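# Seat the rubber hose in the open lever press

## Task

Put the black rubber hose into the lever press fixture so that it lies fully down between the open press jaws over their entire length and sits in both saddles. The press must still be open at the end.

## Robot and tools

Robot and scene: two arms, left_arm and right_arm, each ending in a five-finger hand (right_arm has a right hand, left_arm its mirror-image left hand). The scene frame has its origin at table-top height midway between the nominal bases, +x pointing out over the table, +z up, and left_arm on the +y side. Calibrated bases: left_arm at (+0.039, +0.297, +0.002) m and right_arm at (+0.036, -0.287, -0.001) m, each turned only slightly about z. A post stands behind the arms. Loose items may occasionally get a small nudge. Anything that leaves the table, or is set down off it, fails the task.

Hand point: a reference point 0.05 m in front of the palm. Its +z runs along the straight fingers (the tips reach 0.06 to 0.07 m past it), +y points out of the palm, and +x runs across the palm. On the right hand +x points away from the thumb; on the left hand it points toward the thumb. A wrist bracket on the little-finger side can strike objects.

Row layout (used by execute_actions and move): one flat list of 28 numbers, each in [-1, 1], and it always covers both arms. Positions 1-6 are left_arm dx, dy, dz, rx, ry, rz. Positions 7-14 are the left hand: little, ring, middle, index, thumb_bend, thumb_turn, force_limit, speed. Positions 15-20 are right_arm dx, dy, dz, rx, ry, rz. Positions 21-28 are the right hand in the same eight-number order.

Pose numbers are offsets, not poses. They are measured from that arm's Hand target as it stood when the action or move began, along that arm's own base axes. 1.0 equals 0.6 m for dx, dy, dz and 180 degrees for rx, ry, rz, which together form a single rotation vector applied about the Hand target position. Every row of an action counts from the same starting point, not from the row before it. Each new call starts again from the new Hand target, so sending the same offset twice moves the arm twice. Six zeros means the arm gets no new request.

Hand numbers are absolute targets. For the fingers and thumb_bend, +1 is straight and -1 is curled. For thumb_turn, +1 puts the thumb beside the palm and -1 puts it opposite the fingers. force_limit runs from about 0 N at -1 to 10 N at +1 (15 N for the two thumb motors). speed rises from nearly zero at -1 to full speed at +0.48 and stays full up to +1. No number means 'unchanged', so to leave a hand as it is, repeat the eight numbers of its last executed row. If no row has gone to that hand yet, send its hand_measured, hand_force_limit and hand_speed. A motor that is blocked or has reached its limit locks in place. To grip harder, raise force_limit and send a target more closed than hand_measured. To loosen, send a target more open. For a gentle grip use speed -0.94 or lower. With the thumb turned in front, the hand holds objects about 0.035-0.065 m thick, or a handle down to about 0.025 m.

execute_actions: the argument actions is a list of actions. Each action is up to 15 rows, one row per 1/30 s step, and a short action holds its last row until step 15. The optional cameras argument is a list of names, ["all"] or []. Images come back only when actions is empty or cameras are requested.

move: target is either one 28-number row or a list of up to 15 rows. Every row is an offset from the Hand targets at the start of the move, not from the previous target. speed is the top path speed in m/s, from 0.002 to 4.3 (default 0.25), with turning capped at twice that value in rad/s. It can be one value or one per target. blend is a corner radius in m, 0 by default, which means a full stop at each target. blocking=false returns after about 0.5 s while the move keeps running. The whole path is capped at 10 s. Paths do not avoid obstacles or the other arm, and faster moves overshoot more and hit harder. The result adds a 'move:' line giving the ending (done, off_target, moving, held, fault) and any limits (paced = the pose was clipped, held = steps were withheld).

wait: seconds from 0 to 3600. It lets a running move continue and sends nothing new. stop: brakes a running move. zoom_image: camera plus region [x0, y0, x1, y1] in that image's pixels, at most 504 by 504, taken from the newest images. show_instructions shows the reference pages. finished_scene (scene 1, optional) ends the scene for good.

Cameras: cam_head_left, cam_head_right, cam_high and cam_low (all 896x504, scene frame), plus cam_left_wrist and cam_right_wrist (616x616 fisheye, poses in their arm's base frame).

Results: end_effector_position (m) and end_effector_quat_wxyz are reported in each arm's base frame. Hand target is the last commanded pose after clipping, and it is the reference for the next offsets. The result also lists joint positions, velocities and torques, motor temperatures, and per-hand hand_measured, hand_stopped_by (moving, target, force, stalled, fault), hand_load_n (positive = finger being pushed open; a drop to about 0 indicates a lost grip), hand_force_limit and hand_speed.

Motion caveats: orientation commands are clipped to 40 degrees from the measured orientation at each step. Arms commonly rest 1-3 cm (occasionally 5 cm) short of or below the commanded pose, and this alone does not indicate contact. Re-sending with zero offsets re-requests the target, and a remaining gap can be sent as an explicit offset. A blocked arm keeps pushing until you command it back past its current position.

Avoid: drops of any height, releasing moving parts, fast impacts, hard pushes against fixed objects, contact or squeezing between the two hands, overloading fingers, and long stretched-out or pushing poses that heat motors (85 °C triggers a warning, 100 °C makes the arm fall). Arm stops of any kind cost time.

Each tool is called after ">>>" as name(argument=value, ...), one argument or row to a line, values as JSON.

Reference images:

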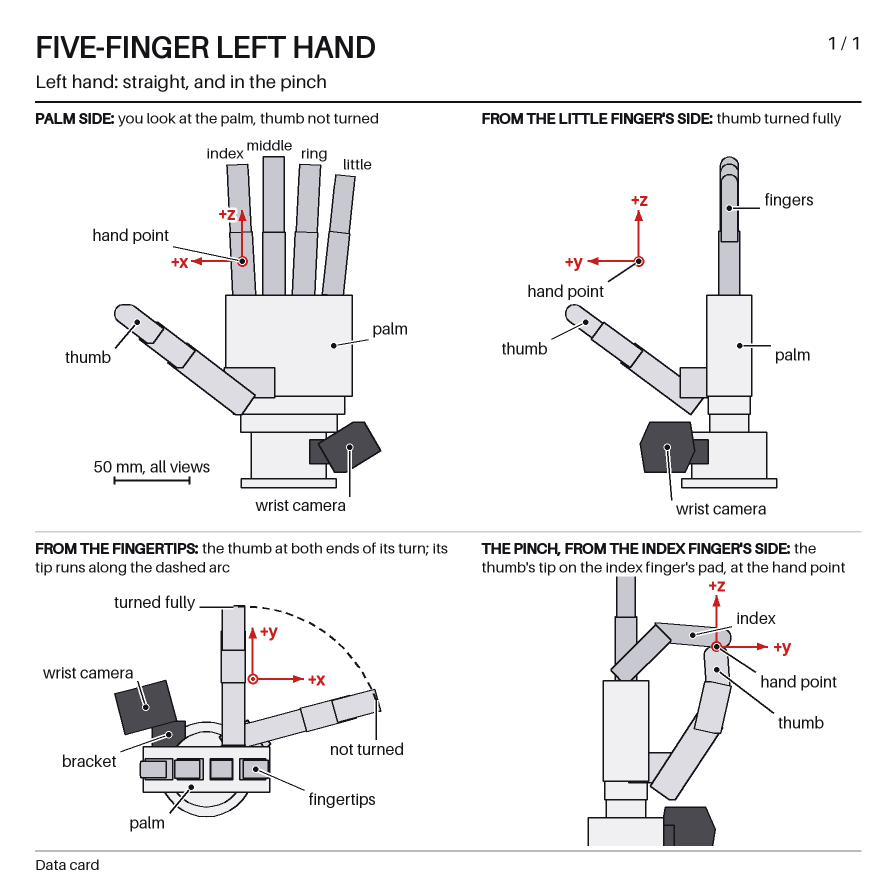

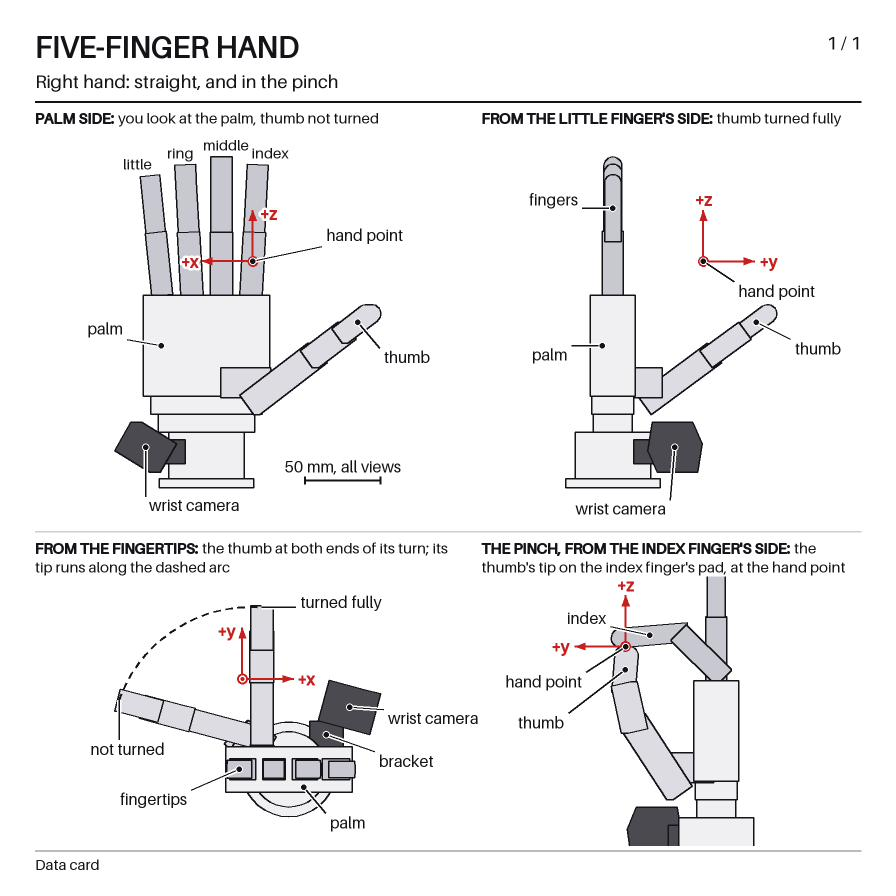

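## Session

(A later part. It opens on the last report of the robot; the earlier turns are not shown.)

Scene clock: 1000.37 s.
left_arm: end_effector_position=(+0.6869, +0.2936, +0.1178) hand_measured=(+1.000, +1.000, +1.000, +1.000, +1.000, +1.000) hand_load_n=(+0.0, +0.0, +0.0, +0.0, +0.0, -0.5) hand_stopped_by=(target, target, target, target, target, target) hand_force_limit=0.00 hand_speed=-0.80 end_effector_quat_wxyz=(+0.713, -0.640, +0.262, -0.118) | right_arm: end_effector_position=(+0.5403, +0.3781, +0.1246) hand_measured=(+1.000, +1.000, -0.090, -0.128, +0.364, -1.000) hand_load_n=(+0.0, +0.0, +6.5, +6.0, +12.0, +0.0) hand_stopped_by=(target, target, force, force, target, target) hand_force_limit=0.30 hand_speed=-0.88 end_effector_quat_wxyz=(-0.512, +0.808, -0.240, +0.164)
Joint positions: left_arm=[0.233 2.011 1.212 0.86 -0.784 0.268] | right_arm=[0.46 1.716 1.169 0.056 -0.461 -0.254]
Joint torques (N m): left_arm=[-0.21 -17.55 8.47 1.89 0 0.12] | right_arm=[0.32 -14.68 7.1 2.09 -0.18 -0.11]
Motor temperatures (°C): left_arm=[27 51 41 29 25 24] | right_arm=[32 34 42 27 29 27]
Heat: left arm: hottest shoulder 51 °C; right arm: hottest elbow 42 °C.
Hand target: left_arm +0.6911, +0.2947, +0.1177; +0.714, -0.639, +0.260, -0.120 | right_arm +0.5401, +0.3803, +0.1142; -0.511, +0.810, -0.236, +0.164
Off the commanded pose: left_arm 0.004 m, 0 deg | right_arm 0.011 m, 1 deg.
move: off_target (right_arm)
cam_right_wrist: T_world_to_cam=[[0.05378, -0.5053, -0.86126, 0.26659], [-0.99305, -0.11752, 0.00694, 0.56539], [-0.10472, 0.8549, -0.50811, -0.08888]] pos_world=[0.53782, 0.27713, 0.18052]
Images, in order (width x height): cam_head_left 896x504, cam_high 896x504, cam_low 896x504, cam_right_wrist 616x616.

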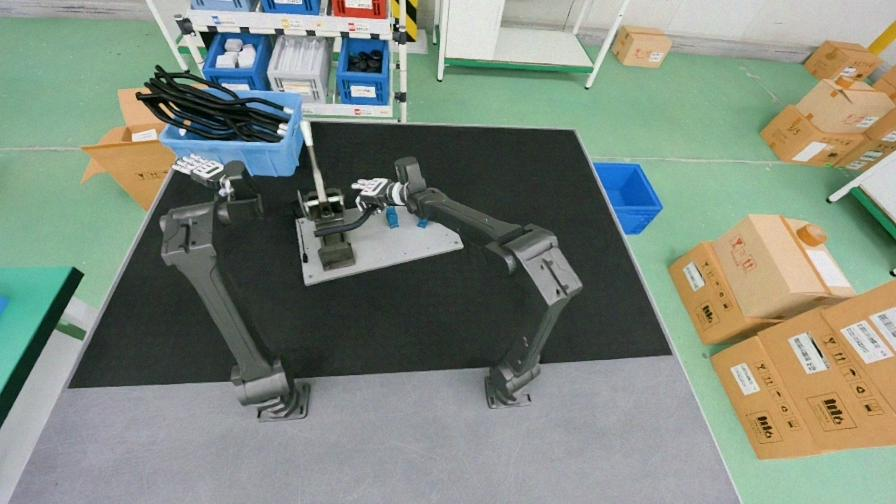

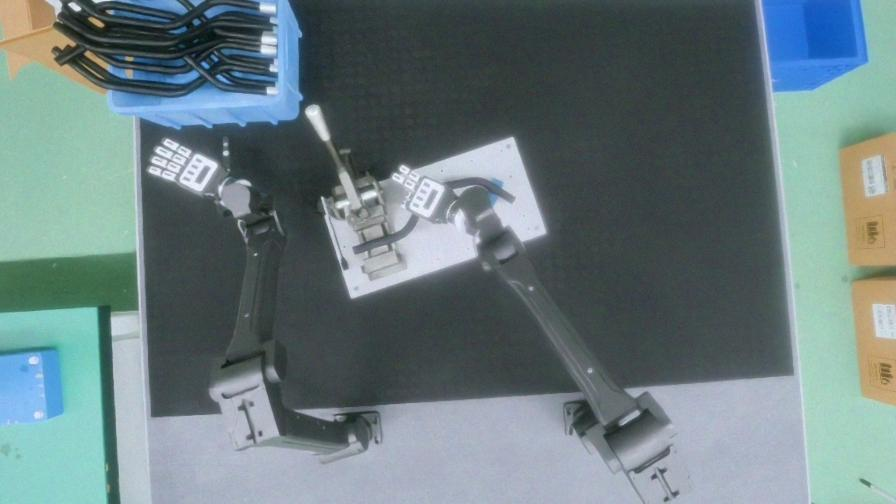

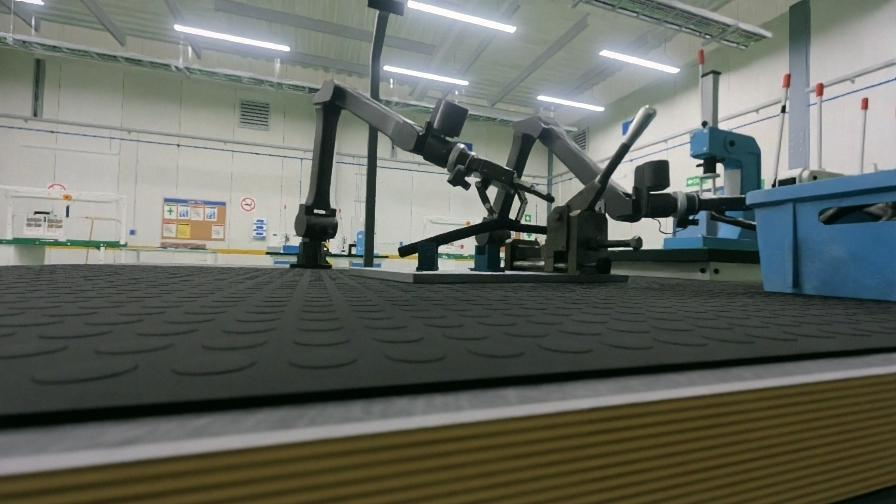

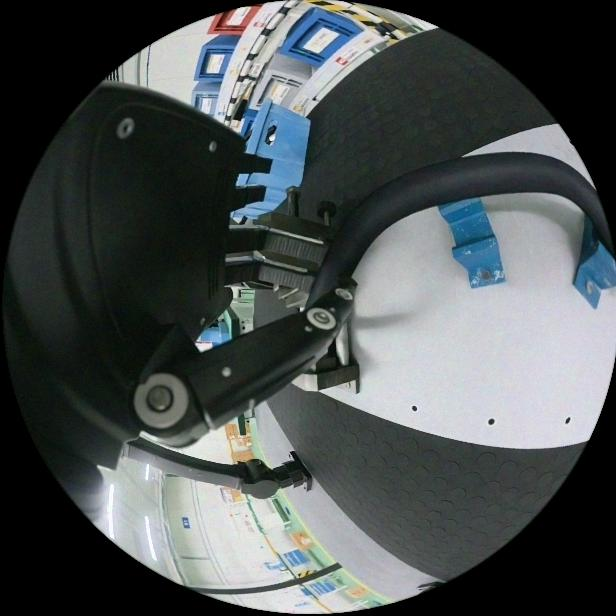

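>>> move(
  target=[0,0,0,0,0,0,1,1,1,1,1,1,0,-0.8,-0.004,0.003,-0.05,0,0,0,1,1,-0.35,-0.35,0.36,-1,0.3,-0.88],
  speed=0.05,
  cameras=["cam_high","cam_low","cam_right_wrist","cam_head_left"],
)

>>> zoom_image(
  camera="cam_high",
  region=[320, 140, 540, 300],
)

>>> zoom_image(
  camera="cam_right_wrist",
  region=[400, 120, 616, 340],
)

>>> zoom_image(
  camera="cam_head_left",
  region=[290, 170, 470, 290],
)

>>> zoom_image(
  camera="cam_low",
  region=[370, 170, 610, 290],
)

Scene clock: 1020.03 s.
left_arm: end_effector_position=(+0.6869, +0.2936, +0.1178) hand_measured=(+1.000, +1.000, +1.000, +1.000, +1.000, +1.000) hand_load_n=(+0.0, +0.0, +0.0, +0.0, +0.0, -0.5) hand_stopped_by=(target, target, target, target, target, target) hand_force_limit=0.00 hand_speed=-0.80 end_effector_quat_wxyz=(+0.713, -0.640, +0.262, -0.118) | right_arm: end_effector_position=(+0.5394, +0.3815, +0.0991) hand_measured=(+1.000, +1.000, -0.090, -0.128, +0.364, -1.000) hand_load_n=(+0.0, -0.5, +7.5, +6.0, +11.5, +0.0) hand_stopped_by=(target, target, force, force, target, target) hand_force_limit=0.30 hand_speed=-0.88 end_effector_quat_wxyz=(-0.516, +0.807, -0.236, +0.166)
Joint positions: left_arm=[0.233 2.011 1.212 0.86 -0.784 0.268] | right_arm=[0.465 1.755 1.138 0.138 -0.461 -0.254]
Joint torques (N m): left_arm=[-0.09 -17.49 8.47 1.95 0 0.11] | right_arm=[0.32 -14.68 6.61 1.98 -0.02 -0.09]
Heat: left arm: hottest shoulder 51 °C; right arm: hottest elbow 40 °C.
Hand target: left_arm +0.6911, +0.2947, +0.1177; +0.714, -0.639, +0.260, -0.120 | right_arm +0.5379, +0.3820, +0.0843; -0.512, +0.810, -0.236, +0.164
Off the commanded pose: left_arm 0.004 m, 0 deg | right_arm 0.015 m, 1 deg.
move: off_target (right_arm)
cam_right_wrist: T_world_to_cam=[[0.06529, -0.5005, -0.86327, 0.23859], [-0.99242, -0.12284, -0.00384, 0.56777], [-0.10412, 0.85698, -0.50473, -0.10627]] pos_world=[0.53682, 0.28023, 0.15451]
Images, in order (width x height): cam_head_left 896x504, cam_high 896x504, cam_low 896x504, cam_right_wrist 616x616.

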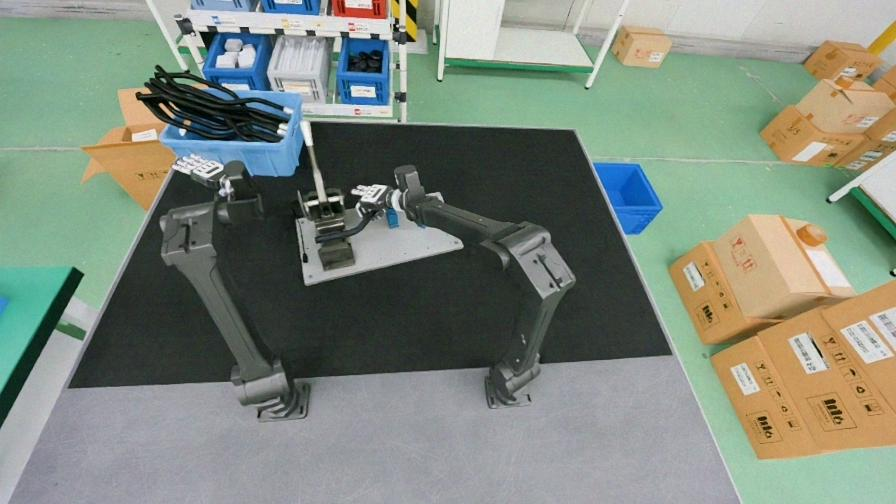

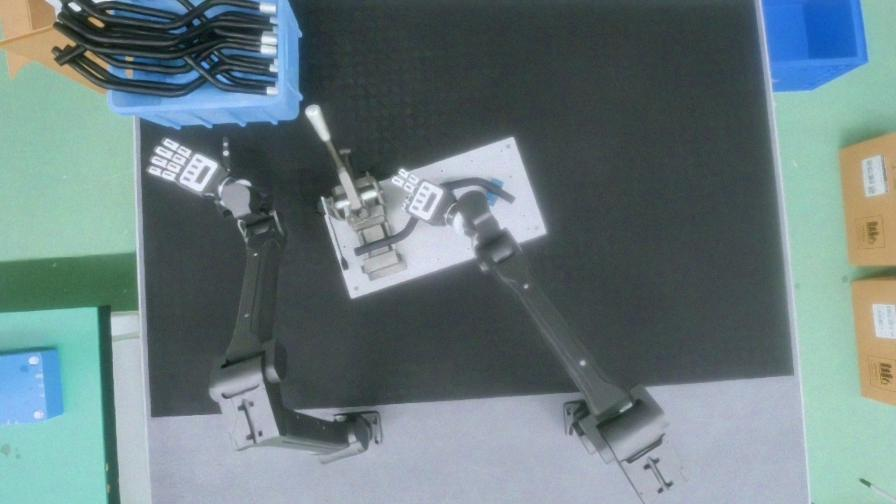

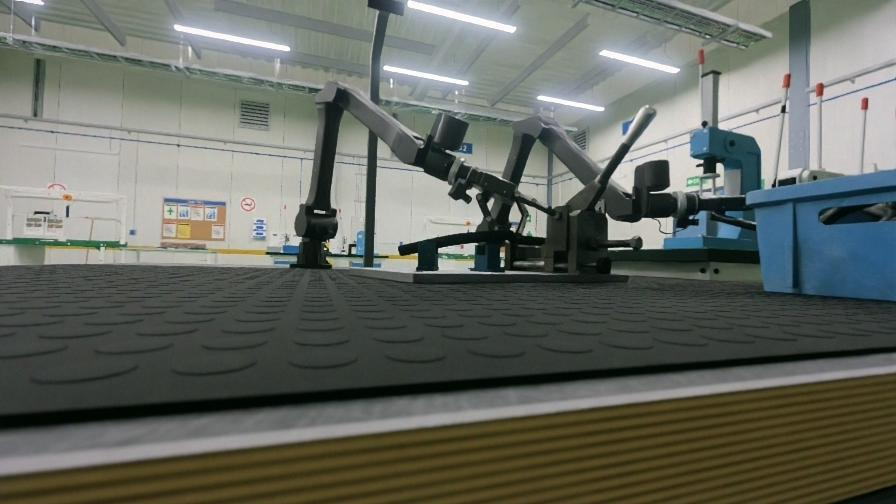

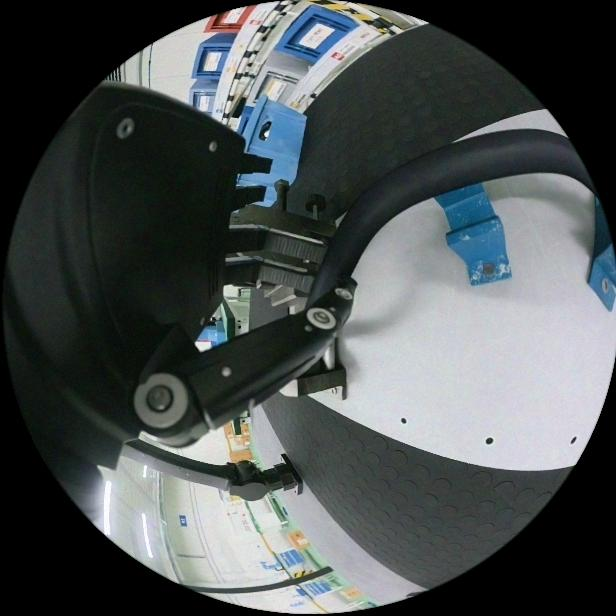

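Scaled by 2.291 from the camera's image (finer frame: 1280x720).

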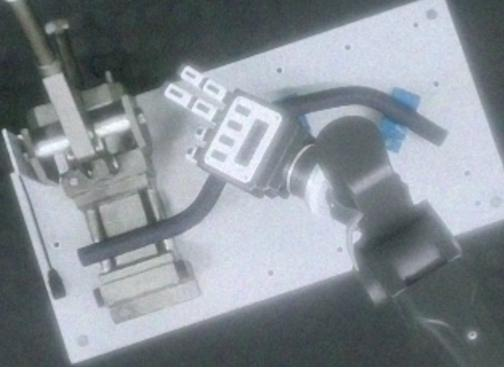

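Scaled by 2.291 from the camera's image (finer frame: 880x880).

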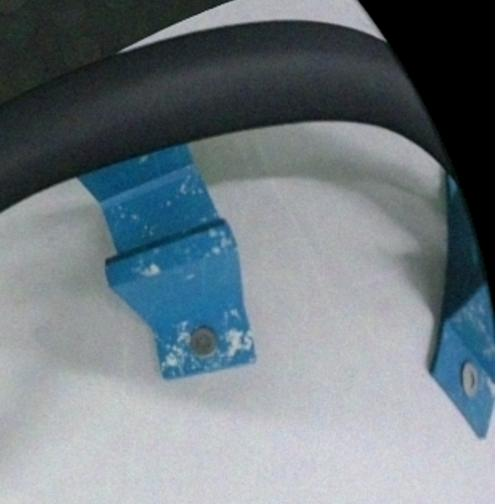

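Scaled by 2.800 from the camera's image (finer frame: 1280x720).

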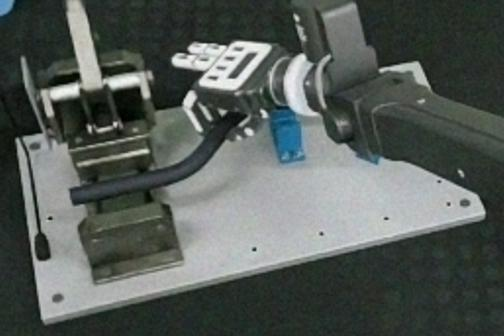

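Scaled by 2.100 from the camera's image (finer frame: 1280x720).

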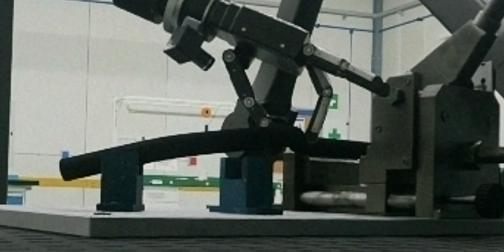

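>>> zoom_image(
  camera="cam_low",
  region=[395, 225, 465, 275],
)

>>> zoom_image(
  camera="cam_high",
  region=[460, 160, 530, 220],
)

>>> zoom_image(
  camera="cam_right_wrist",
  region=[540, 140, 616, 280],
)

Scaled by 7.200 from the camera's image (finer frame: 1280x720).

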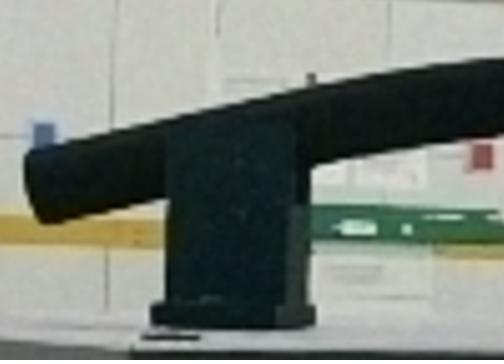

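Scaled by 7.200 from the camera's image (finer frame: 1280x720).

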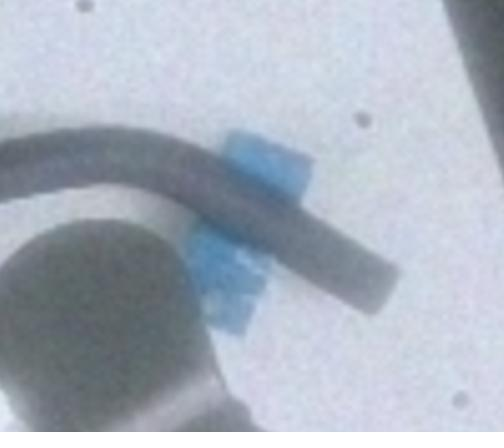

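Scaled by 3.600 from the camera's image (finer frame: 880x880).

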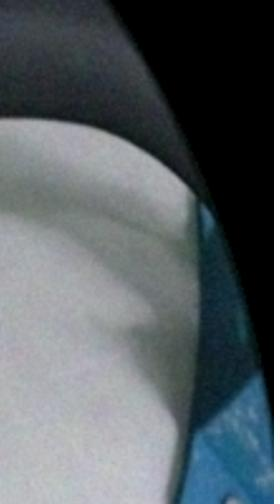

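>>> move(
  target=[0,0,0,0,0,0,1,1,1,1,1,1,0,-0.8,-0.004,0,-0.05,0,0,0,1,1,-0.35,-0.35,0.36,-1,0.3,-0.88],
  speed=0.05,
  cameras=["cam_high","cam_low","cam_right_wrist","cam_head_left"],
)

>>> zoom_image(
  camera="cam_high",
  region=[320, 140, 540, 300],
)

>>> zoom_image(
  camera="cam_right_wrist",
  region=[220, 120, 616, 420],
)

>>> zoom_image(
  camera="cam_head_left",
  region=[290, 170, 470, 290],
)

>>> zoom_image(
  camera="cam_low",
  region=[390, 200, 550, 290],
)

Scene clock: 1057.43 s.
left_arm: end_effector_position=(+0.6869, +0.2936, +0.1178) hand_measured=(+1.000, +1.000, +1.000, +1.000, +1.000, +1.000) hand_load_n=(+0.0, +0.0, +0.0, -0.5, +0.0, +0.0) hand_stopped_by=(target, target, target, target, target, target) hand_force_limit=0.00 hand_speed=-0.80 end_effector_quat_wxyz=(+0.713, -0.640, +0.262, -0.118) | right_arm: end_effector_position=(+0.5397, +0.3833, +0.0774) hand_measured=(+1.000, +1.000, -0.090, -0.128, +0.364, -1.000) hand_load_n=(+0.0, +0.0, +8.0, +5.5, +10.0, +0.5) hand_stopped_by=(target, target, force, force, target, target) hand_force_limit=0.30 hand_speed=-0.88 end_effector_quat_wxyz=(-0.521, +0.804, -0.232, +0.170)
Joint positions: left_arm=[0.233 2.011 1.212 0.86 -0.784 0.268] | right_arm=[0.467 1.792 1.11 0.219 -0.461 -0.254]
Joint torques (N m): left_arm=[-0.26 -17.38 8.46 1.99 0.01 0.11] | right_arm=[0.32 -14.04 6 1.84 0.05 -0.08]
Heat: left arm: hottest shoulder 51 °C; right arm: hottest elbow 40 °C.
Hand target: left_arm +0.6911, +0.2947, +0.1177; +0.714, -0.639, +0.260, -0.120 | right_arm +0.5354, +0.3820, +0.0541; -0.511, +0.810, -0.236, +0.164
Off the commanded pose: left_arm 0.004 m, 0 deg | right_arm 0.023 m, 2 deg.
move: off_target (right_arm)
cam_right_wrist: T_world_to_cam=[[0.07968, -0.49368, -0.86599, 0.2105], [-0.99196, -0.12497, -0.02003, 0.57014], [-0.09833, 0.86062, -0.49967, -0.12371]] pos_world=[0.53662, 0.28163, 0.1319]
Images, in order (width x height): cam_head_left 896x504, cam_high 896x504, cam_low 896x504, cam_right_wrist 616x616.

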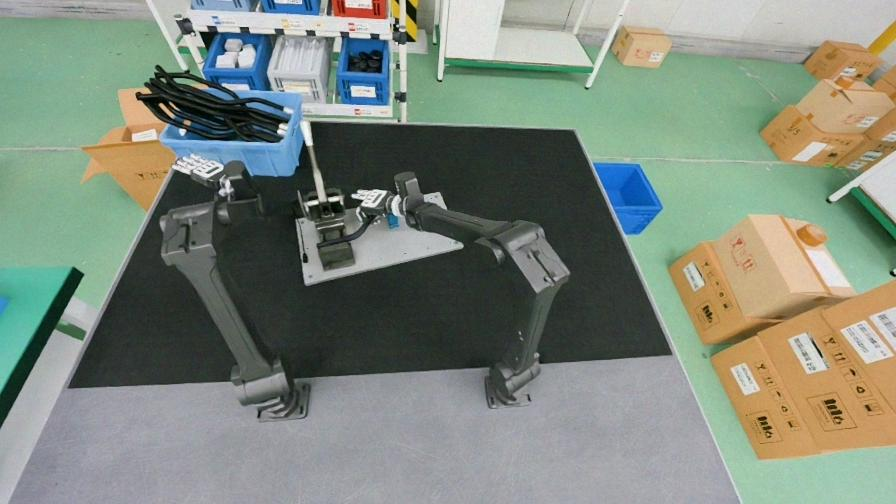

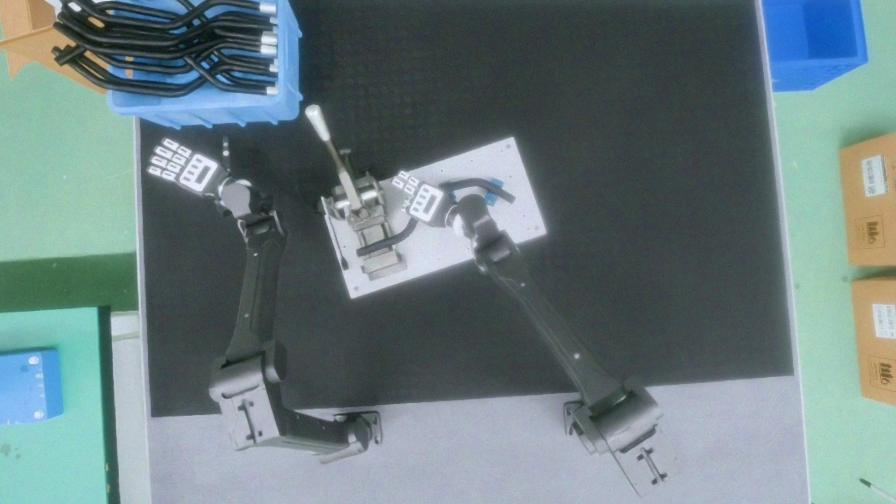

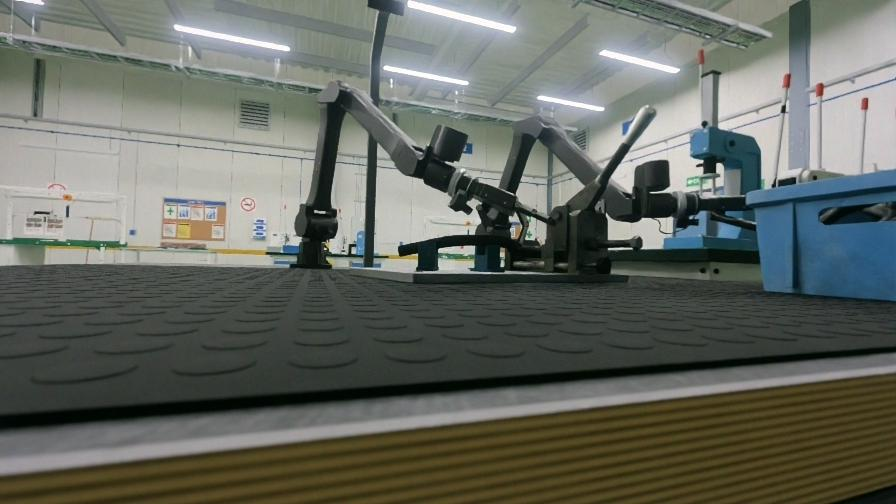

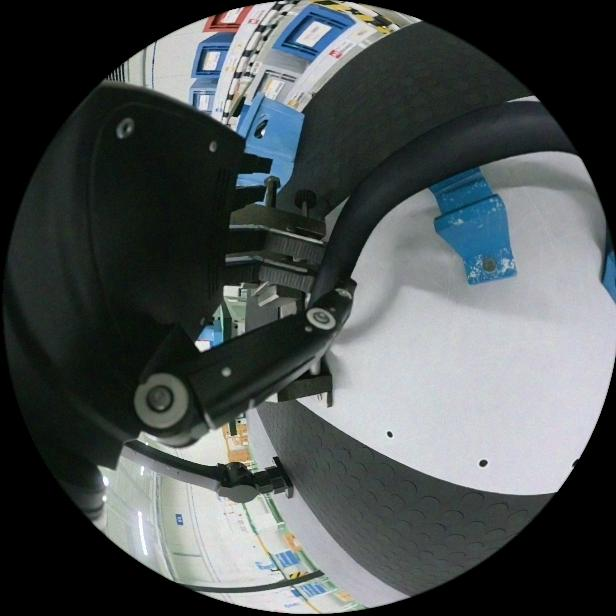

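Scaled by 2.291 from the camera's image (finer frame: 1280x720).

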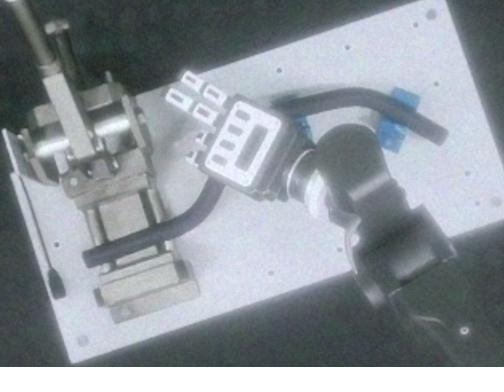

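Scaled by 1.273 from the camera's image (finer frame: 880x880).

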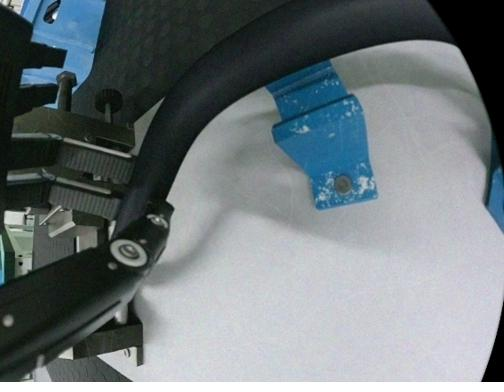

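Scaled by 2.800 from the camera's image (finer frame: 1280x720).

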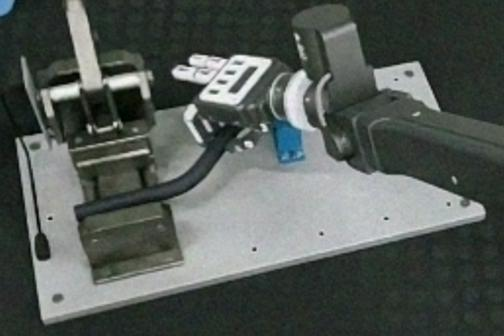

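Scaled by 3.150 from the camera's image (finer frame: 1280x720).

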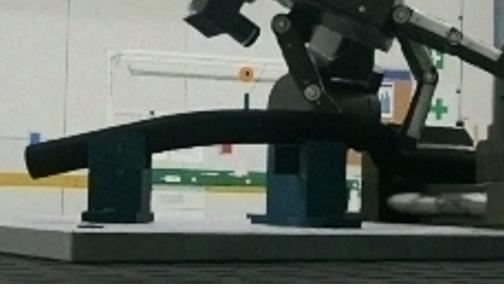

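>>> zoom_image(
  camera="cam_high",
  region=[430, 165, 520, 225],
)

>>> zoom_image(
  camera="cam_right_wrist",
  region=[400, 90, 540, 220],
)

>>> zoom_image(
  camera="cam_low",
  region=[460, 225, 530, 275],
)

>>> zoom_image(
  camera="cam_high",
  region=[340, 200, 430, 290],
)

Scaled by 5.600 from the camera's image (finer frame: 1280x720).

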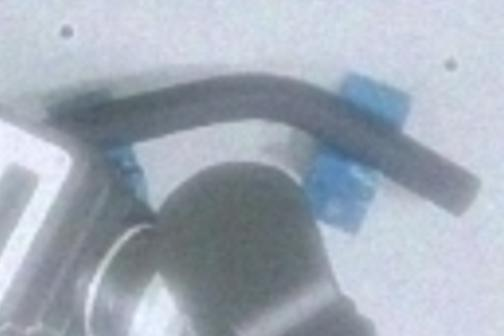

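Scaled by 3.600 from the camera's image (finer frame: 880x880).

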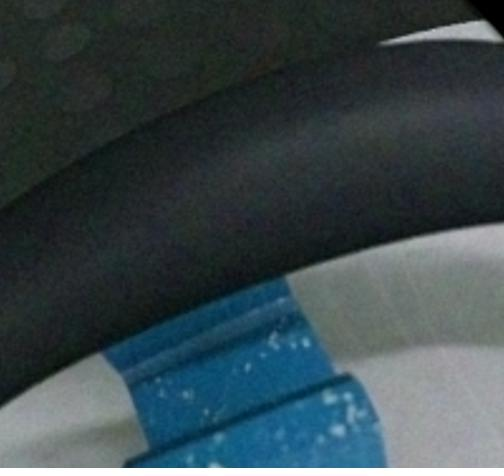

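Scaled by 7.200 from the camera's image (finer frame: 1280x720).

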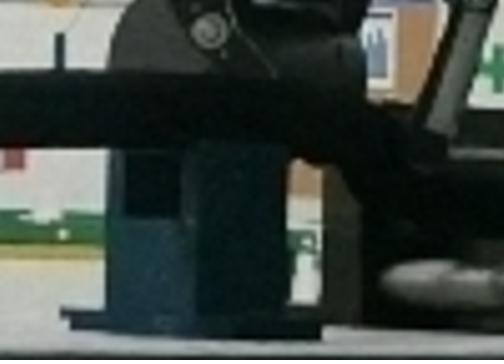

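Scaled by 5.600 from the camera's image (finer frame: 1280x720).

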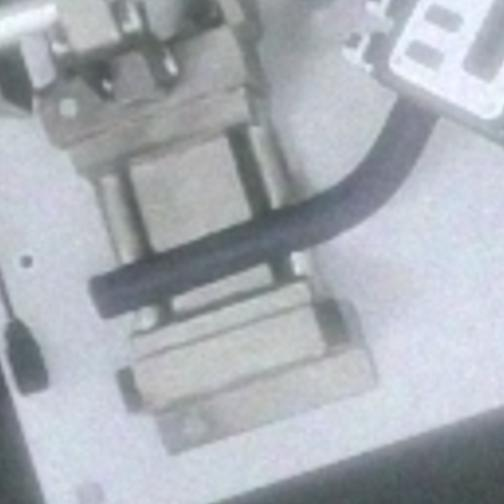

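>>> move(
  target=[0,0,0,0,0,0,1,1,1,1,1,1,0,-0.8,-0.015,-0.01,0.045,0,0,0,1,1,-0.35,-0.35,0.36,-1,0.3,-0.88],
  speed=0.05,
  cameras=["cam_high","cam_low","cam_right_wrist","cam_head_left"],
)

>>> zoom_image(
  camera="cam_high",
  region=[430, 165, 520, 225],
)

>>> zoom_image(
  camera="cam_low",
  region=[390, 210, 530, 280],
)

>>> zoom_image(
  camera="cam_high",
  region=[340, 200, 430, 290],
)

Scene clock: 1122.20 s.
left_arm: end_effector_position=(+0.6869, +0.2936, +0.1178) hand_measured=(+1.000, +1.000, +1.000, +1.000, +1.000, +1.000) hand_load_n=(-0.5, +0.0, +0.0, +0.0, +0.0, +0.0) hand_stopped_by=(target, target, target, target, target, target) hand_force_limit=0.00 hand_speed=-0.80 end_effector_quat_wxyz=(+0.713, -0.640, +0.262, -0.118) | right_arm: end_effector_position=(+0.5312, +0.3788, +0.0796) hand_measured=(+1.000, +1.000, -0.090, -0.128, +0.364, -1.000) hand_load_n=(+0.0, +0.0, +7.5, +5.0, +10.5, +0.5) hand_stopped_by=(target, target, force, force, target, target) hand_force_limit=0.30 hand_speed=-0.88 end_effector_quat_wxyz=(-0.515, +0.808, -0.236, +0.165)
Joint positions: left_arm=[0.233 2.011 1.212 0.86 -0.784 0.268] | right_arm=[0.467 1.769 1.095 0.191 -0.46 -0.254]
Joint torques (N m): left_arm=[0.03 -17.44 8.47 1.96 -0.02 0.11] | right_arm=[0.15 -17.26 6.37 1.03 -0.08 -0.09]
Heat: left arm: hottest shoulder 51 °C; right arm: hottest elbow 38 °C.
Hand target: left_arm +0.6911, +0.2947, +0.1177; +0.714, -0.639, +0.260, -0.120 | right_arm +0.5263, +0.3760, +0.0812; -0.511, +0.810, -0.236, +0.164
Off the commanded pose: left_arm 0.004 m, 0 deg | right_arm 0.006 m, 0 deg.
move: done
cam_right_wrist: T_world_to_cam=[[0.0641, -0.50192, -0.86254, 0.22207], [-0.99227, -0.12405, -0.00155, 0.55949], [-0.10622, 0.85597, -0.50599, -0.11305]] pos_world=[0.52892, 0.27763, 0.13521]
Images, in order (width x height): cam_head_left 896x504, cam_high 896x504, cam_low 896x504, cam_right_wrist 616x616.

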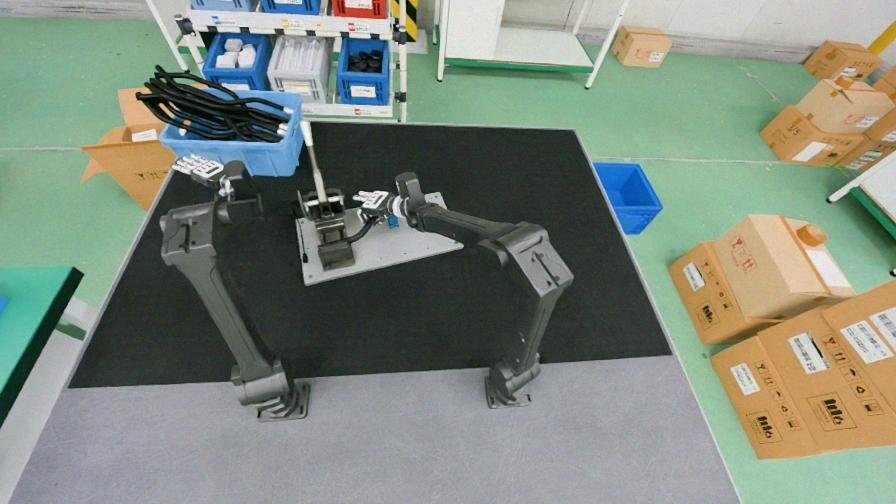

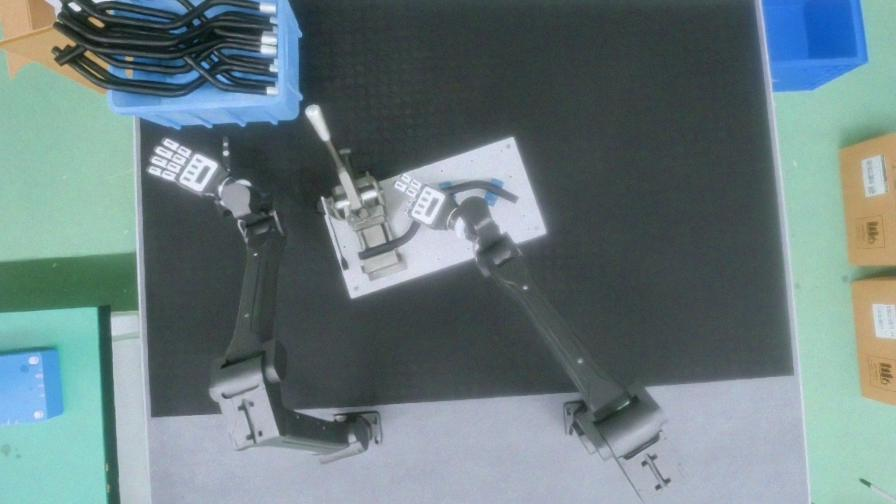

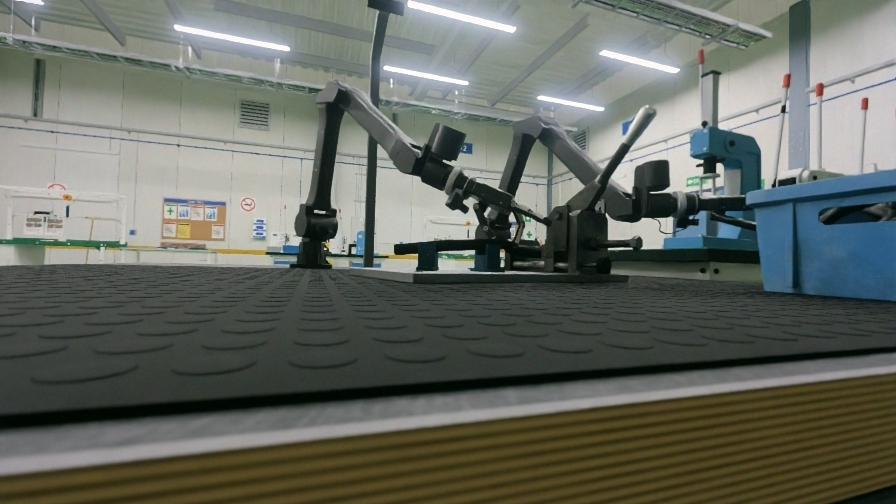

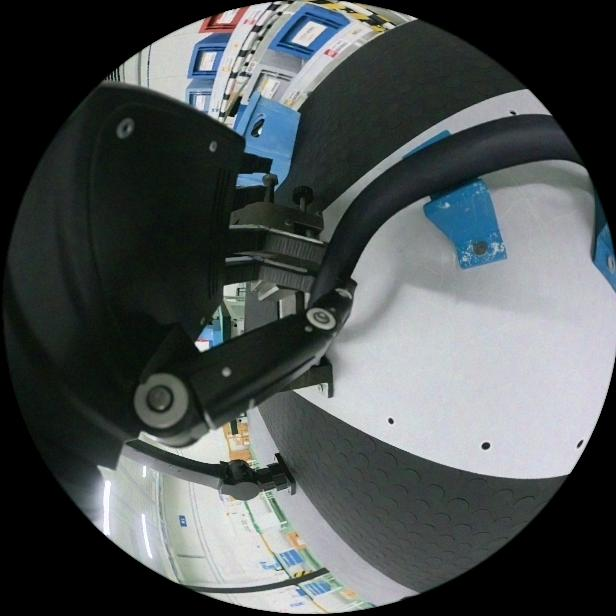

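Scaled by 5.600 from the camera's image (finer frame: 1280x720).

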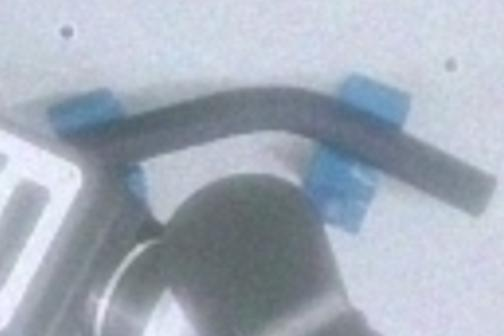

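Scaled by 3.600 from the camera's image (finer frame: 1280x720).

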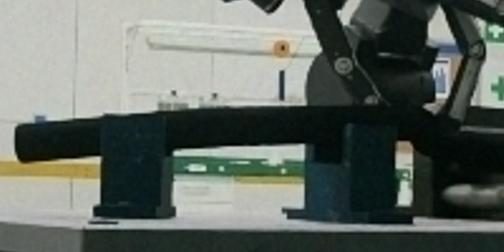

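Scaled by 5.600 from the camera's image (finer frame: 1280x720).

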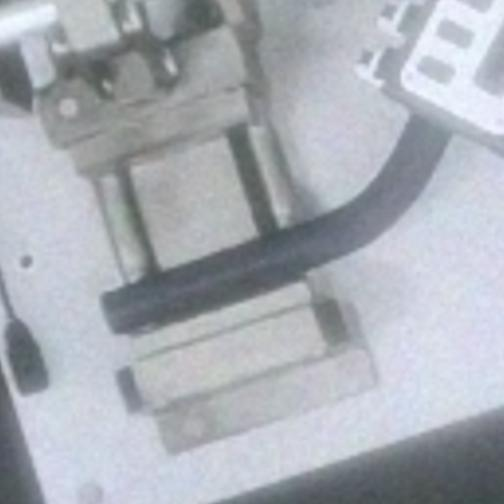

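>>> move(
  target=[0,0,0,0,0,0,1,1,1,1,1,1,0,-0.8,0,0,-0.045,0,0,0,1,1,-0.35,-0.35,0.36,-1,0.3,-0.88],
  speed=0.04,
  cameras=["cam_high","cam_low","cam_right_wrist","cam_head_left"],
)

>>> zoom_image(
  camera="cam_high",
  region=[430, 165, 520, 225],
)

>>> zoom_image(
  camera="cam_low",
  region=[390, 210, 530, 280],
)

>>> zoom_image(
  camera="cam_high",
  region=[340, 200, 430, 290],
)

>>> zoom_image(
  camera="cam_right_wrist",
  region=[220, 90, 616, 420],
)

Scene clock: 1136.50 s.
left_arm: end_effector_position=(+0.6869, +0.2936, +0.1178) hand_measured=(+1.000, +1.000, +1.000, +1.000, +1.000, +1.000) hand_load_n=(+0.0, +0.0, +0.0, +0.0, +0.0, +0.0) hand_stopped_by=(target, target, target, target, target, target) hand_force_limit=0.00 hand_speed=-0.80 end_effector_quat_wxyz=(+0.713, -0.640, +0.262, -0.118) | right_arm: end_effector_position=(+0.5285, +0.3775, +0.0710) hand_measured=(+1.000, +1.000, -0.090, -0.128, +0.364, -1.000) hand_load_n=(+0.0, +0.0, +8.0, +4.5, +10.5, +0.5) hand_stopped_by=(target, target, force, force, target, target) hand_force_limit=0.30 hand_speed=-0.88 end_effector_quat_wxyz=(-0.517, +0.806, -0.234, +0.167)
Joint positions: left_arm=[0.233 2.011 1.212 0.86 -0.784 0.268] | right_arm=[0.467 1.777 1.074 0.227 -0.46 -0.254]
Joint torques (N m): left_arm=[0.15 -17.44 8.51 2.03 0 0.12] | right_arm=[0.15 -14.04 6.05 2.14 -0.08 -0.09]
Heat: left arm: hottest shoulder 51 °C; right arm: hottest elbow 38 °C.
Hand target: left_arm +0.6911, +0.2947, +0.1177; +0.714, -0.639, +0.260, -0.120 | right_arm +0.5264, +0.3760, +0.0542; -0.512, +0.810, -0.236, +0.164
Off the commanded pose: left_arm 0.004 m, 0 deg | right_arm 0.017 m, 1 deg.
move: off_target (right_arm)
cam_right_wrist: T_world_to_cam=[[0.06939, -0.49919, -0.86371, 0.21036], [-0.99225, -0.12404, -0.00803, 0.55711], [-0.10312, 0.85757, -0.50393, -0.11897]] pos_world=[0.52592, 0.27613, 0.12621]
Images, in order (width x height): cam_head_left 896x504, cam_high 896x504, cam_low 896x504, cam_right_wrist 616x616.

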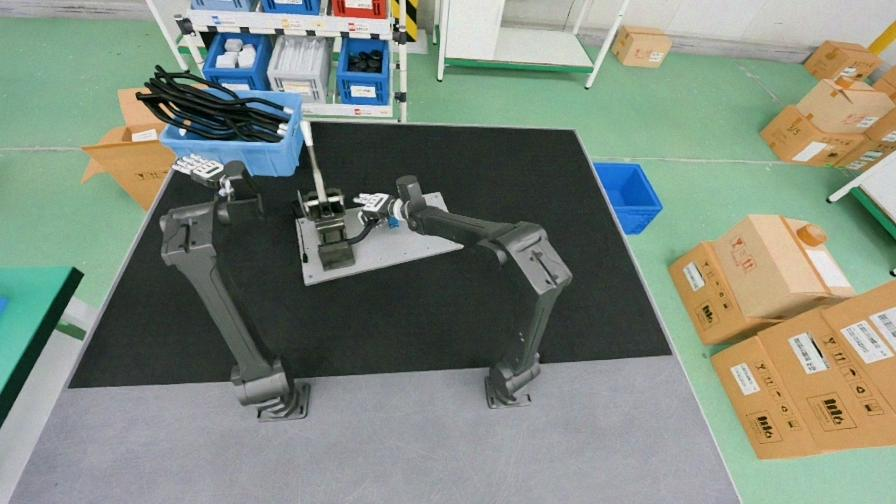

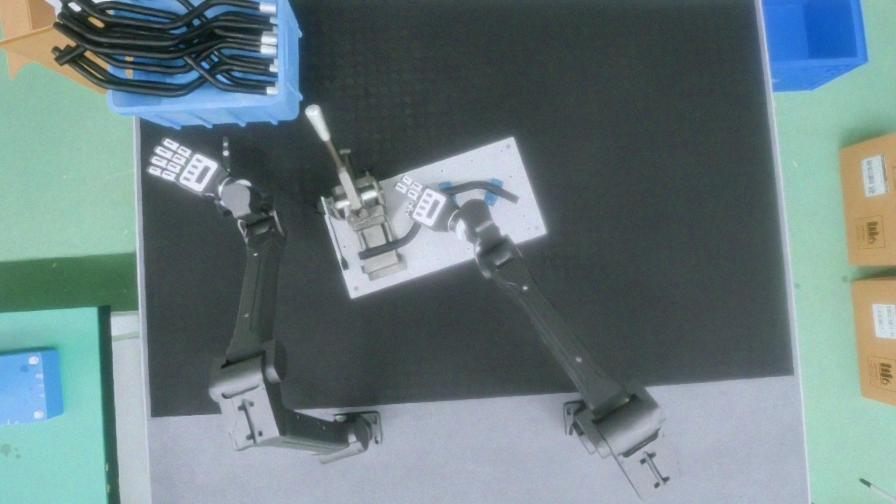

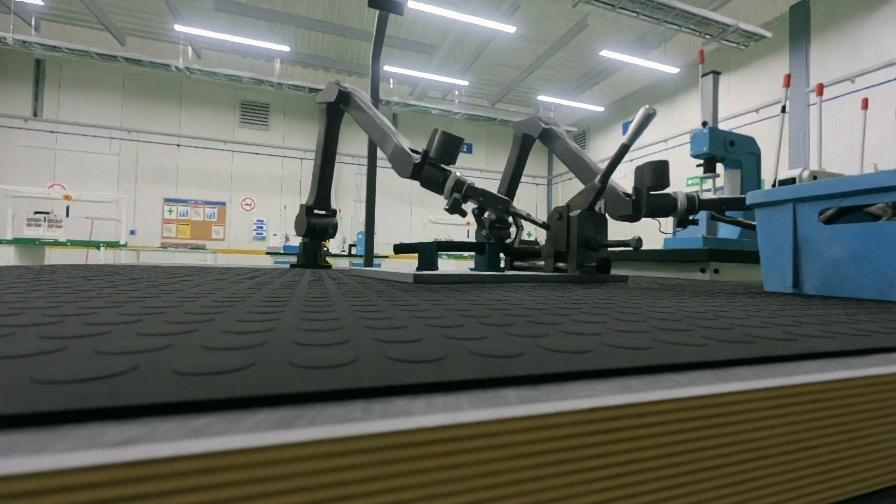

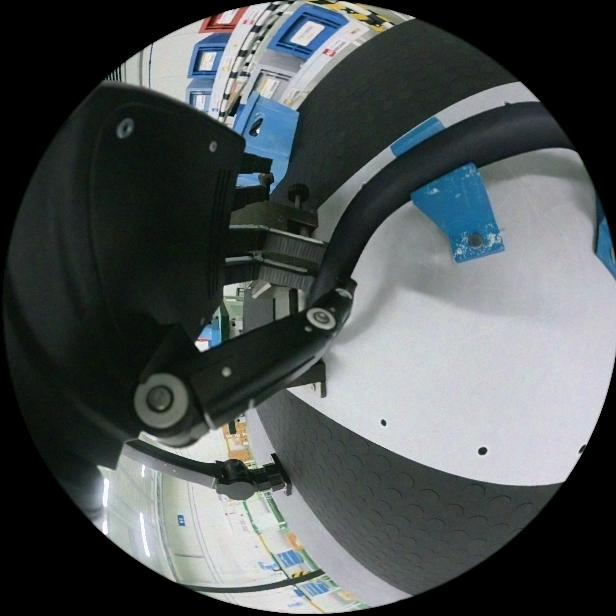

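Scaled by 5.600 from the camera's image (finer frame: 1280x720).

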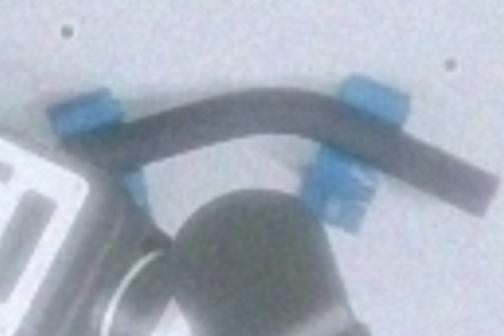

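Scaled by 3.600 from the camera's image (finer frame: 1280x720).

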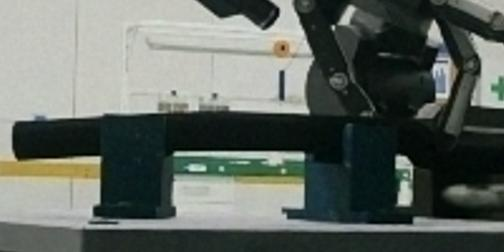

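Scaled by 5.600 from the camera's image (finer frame: 1280x720).

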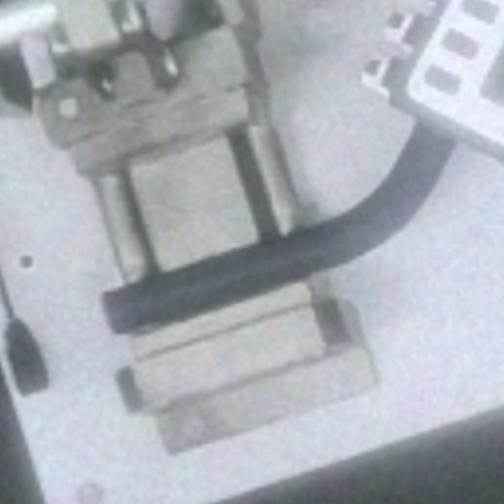

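Scaled by 1.273 from the camera's image (finer frame: 880x880).

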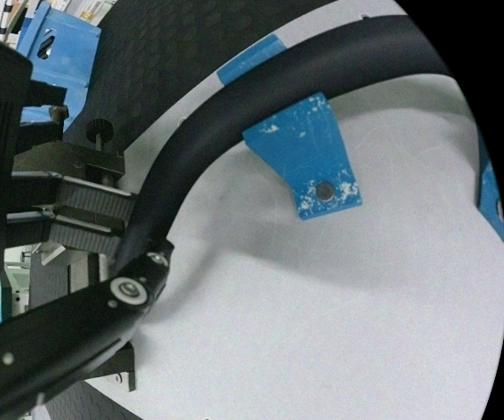

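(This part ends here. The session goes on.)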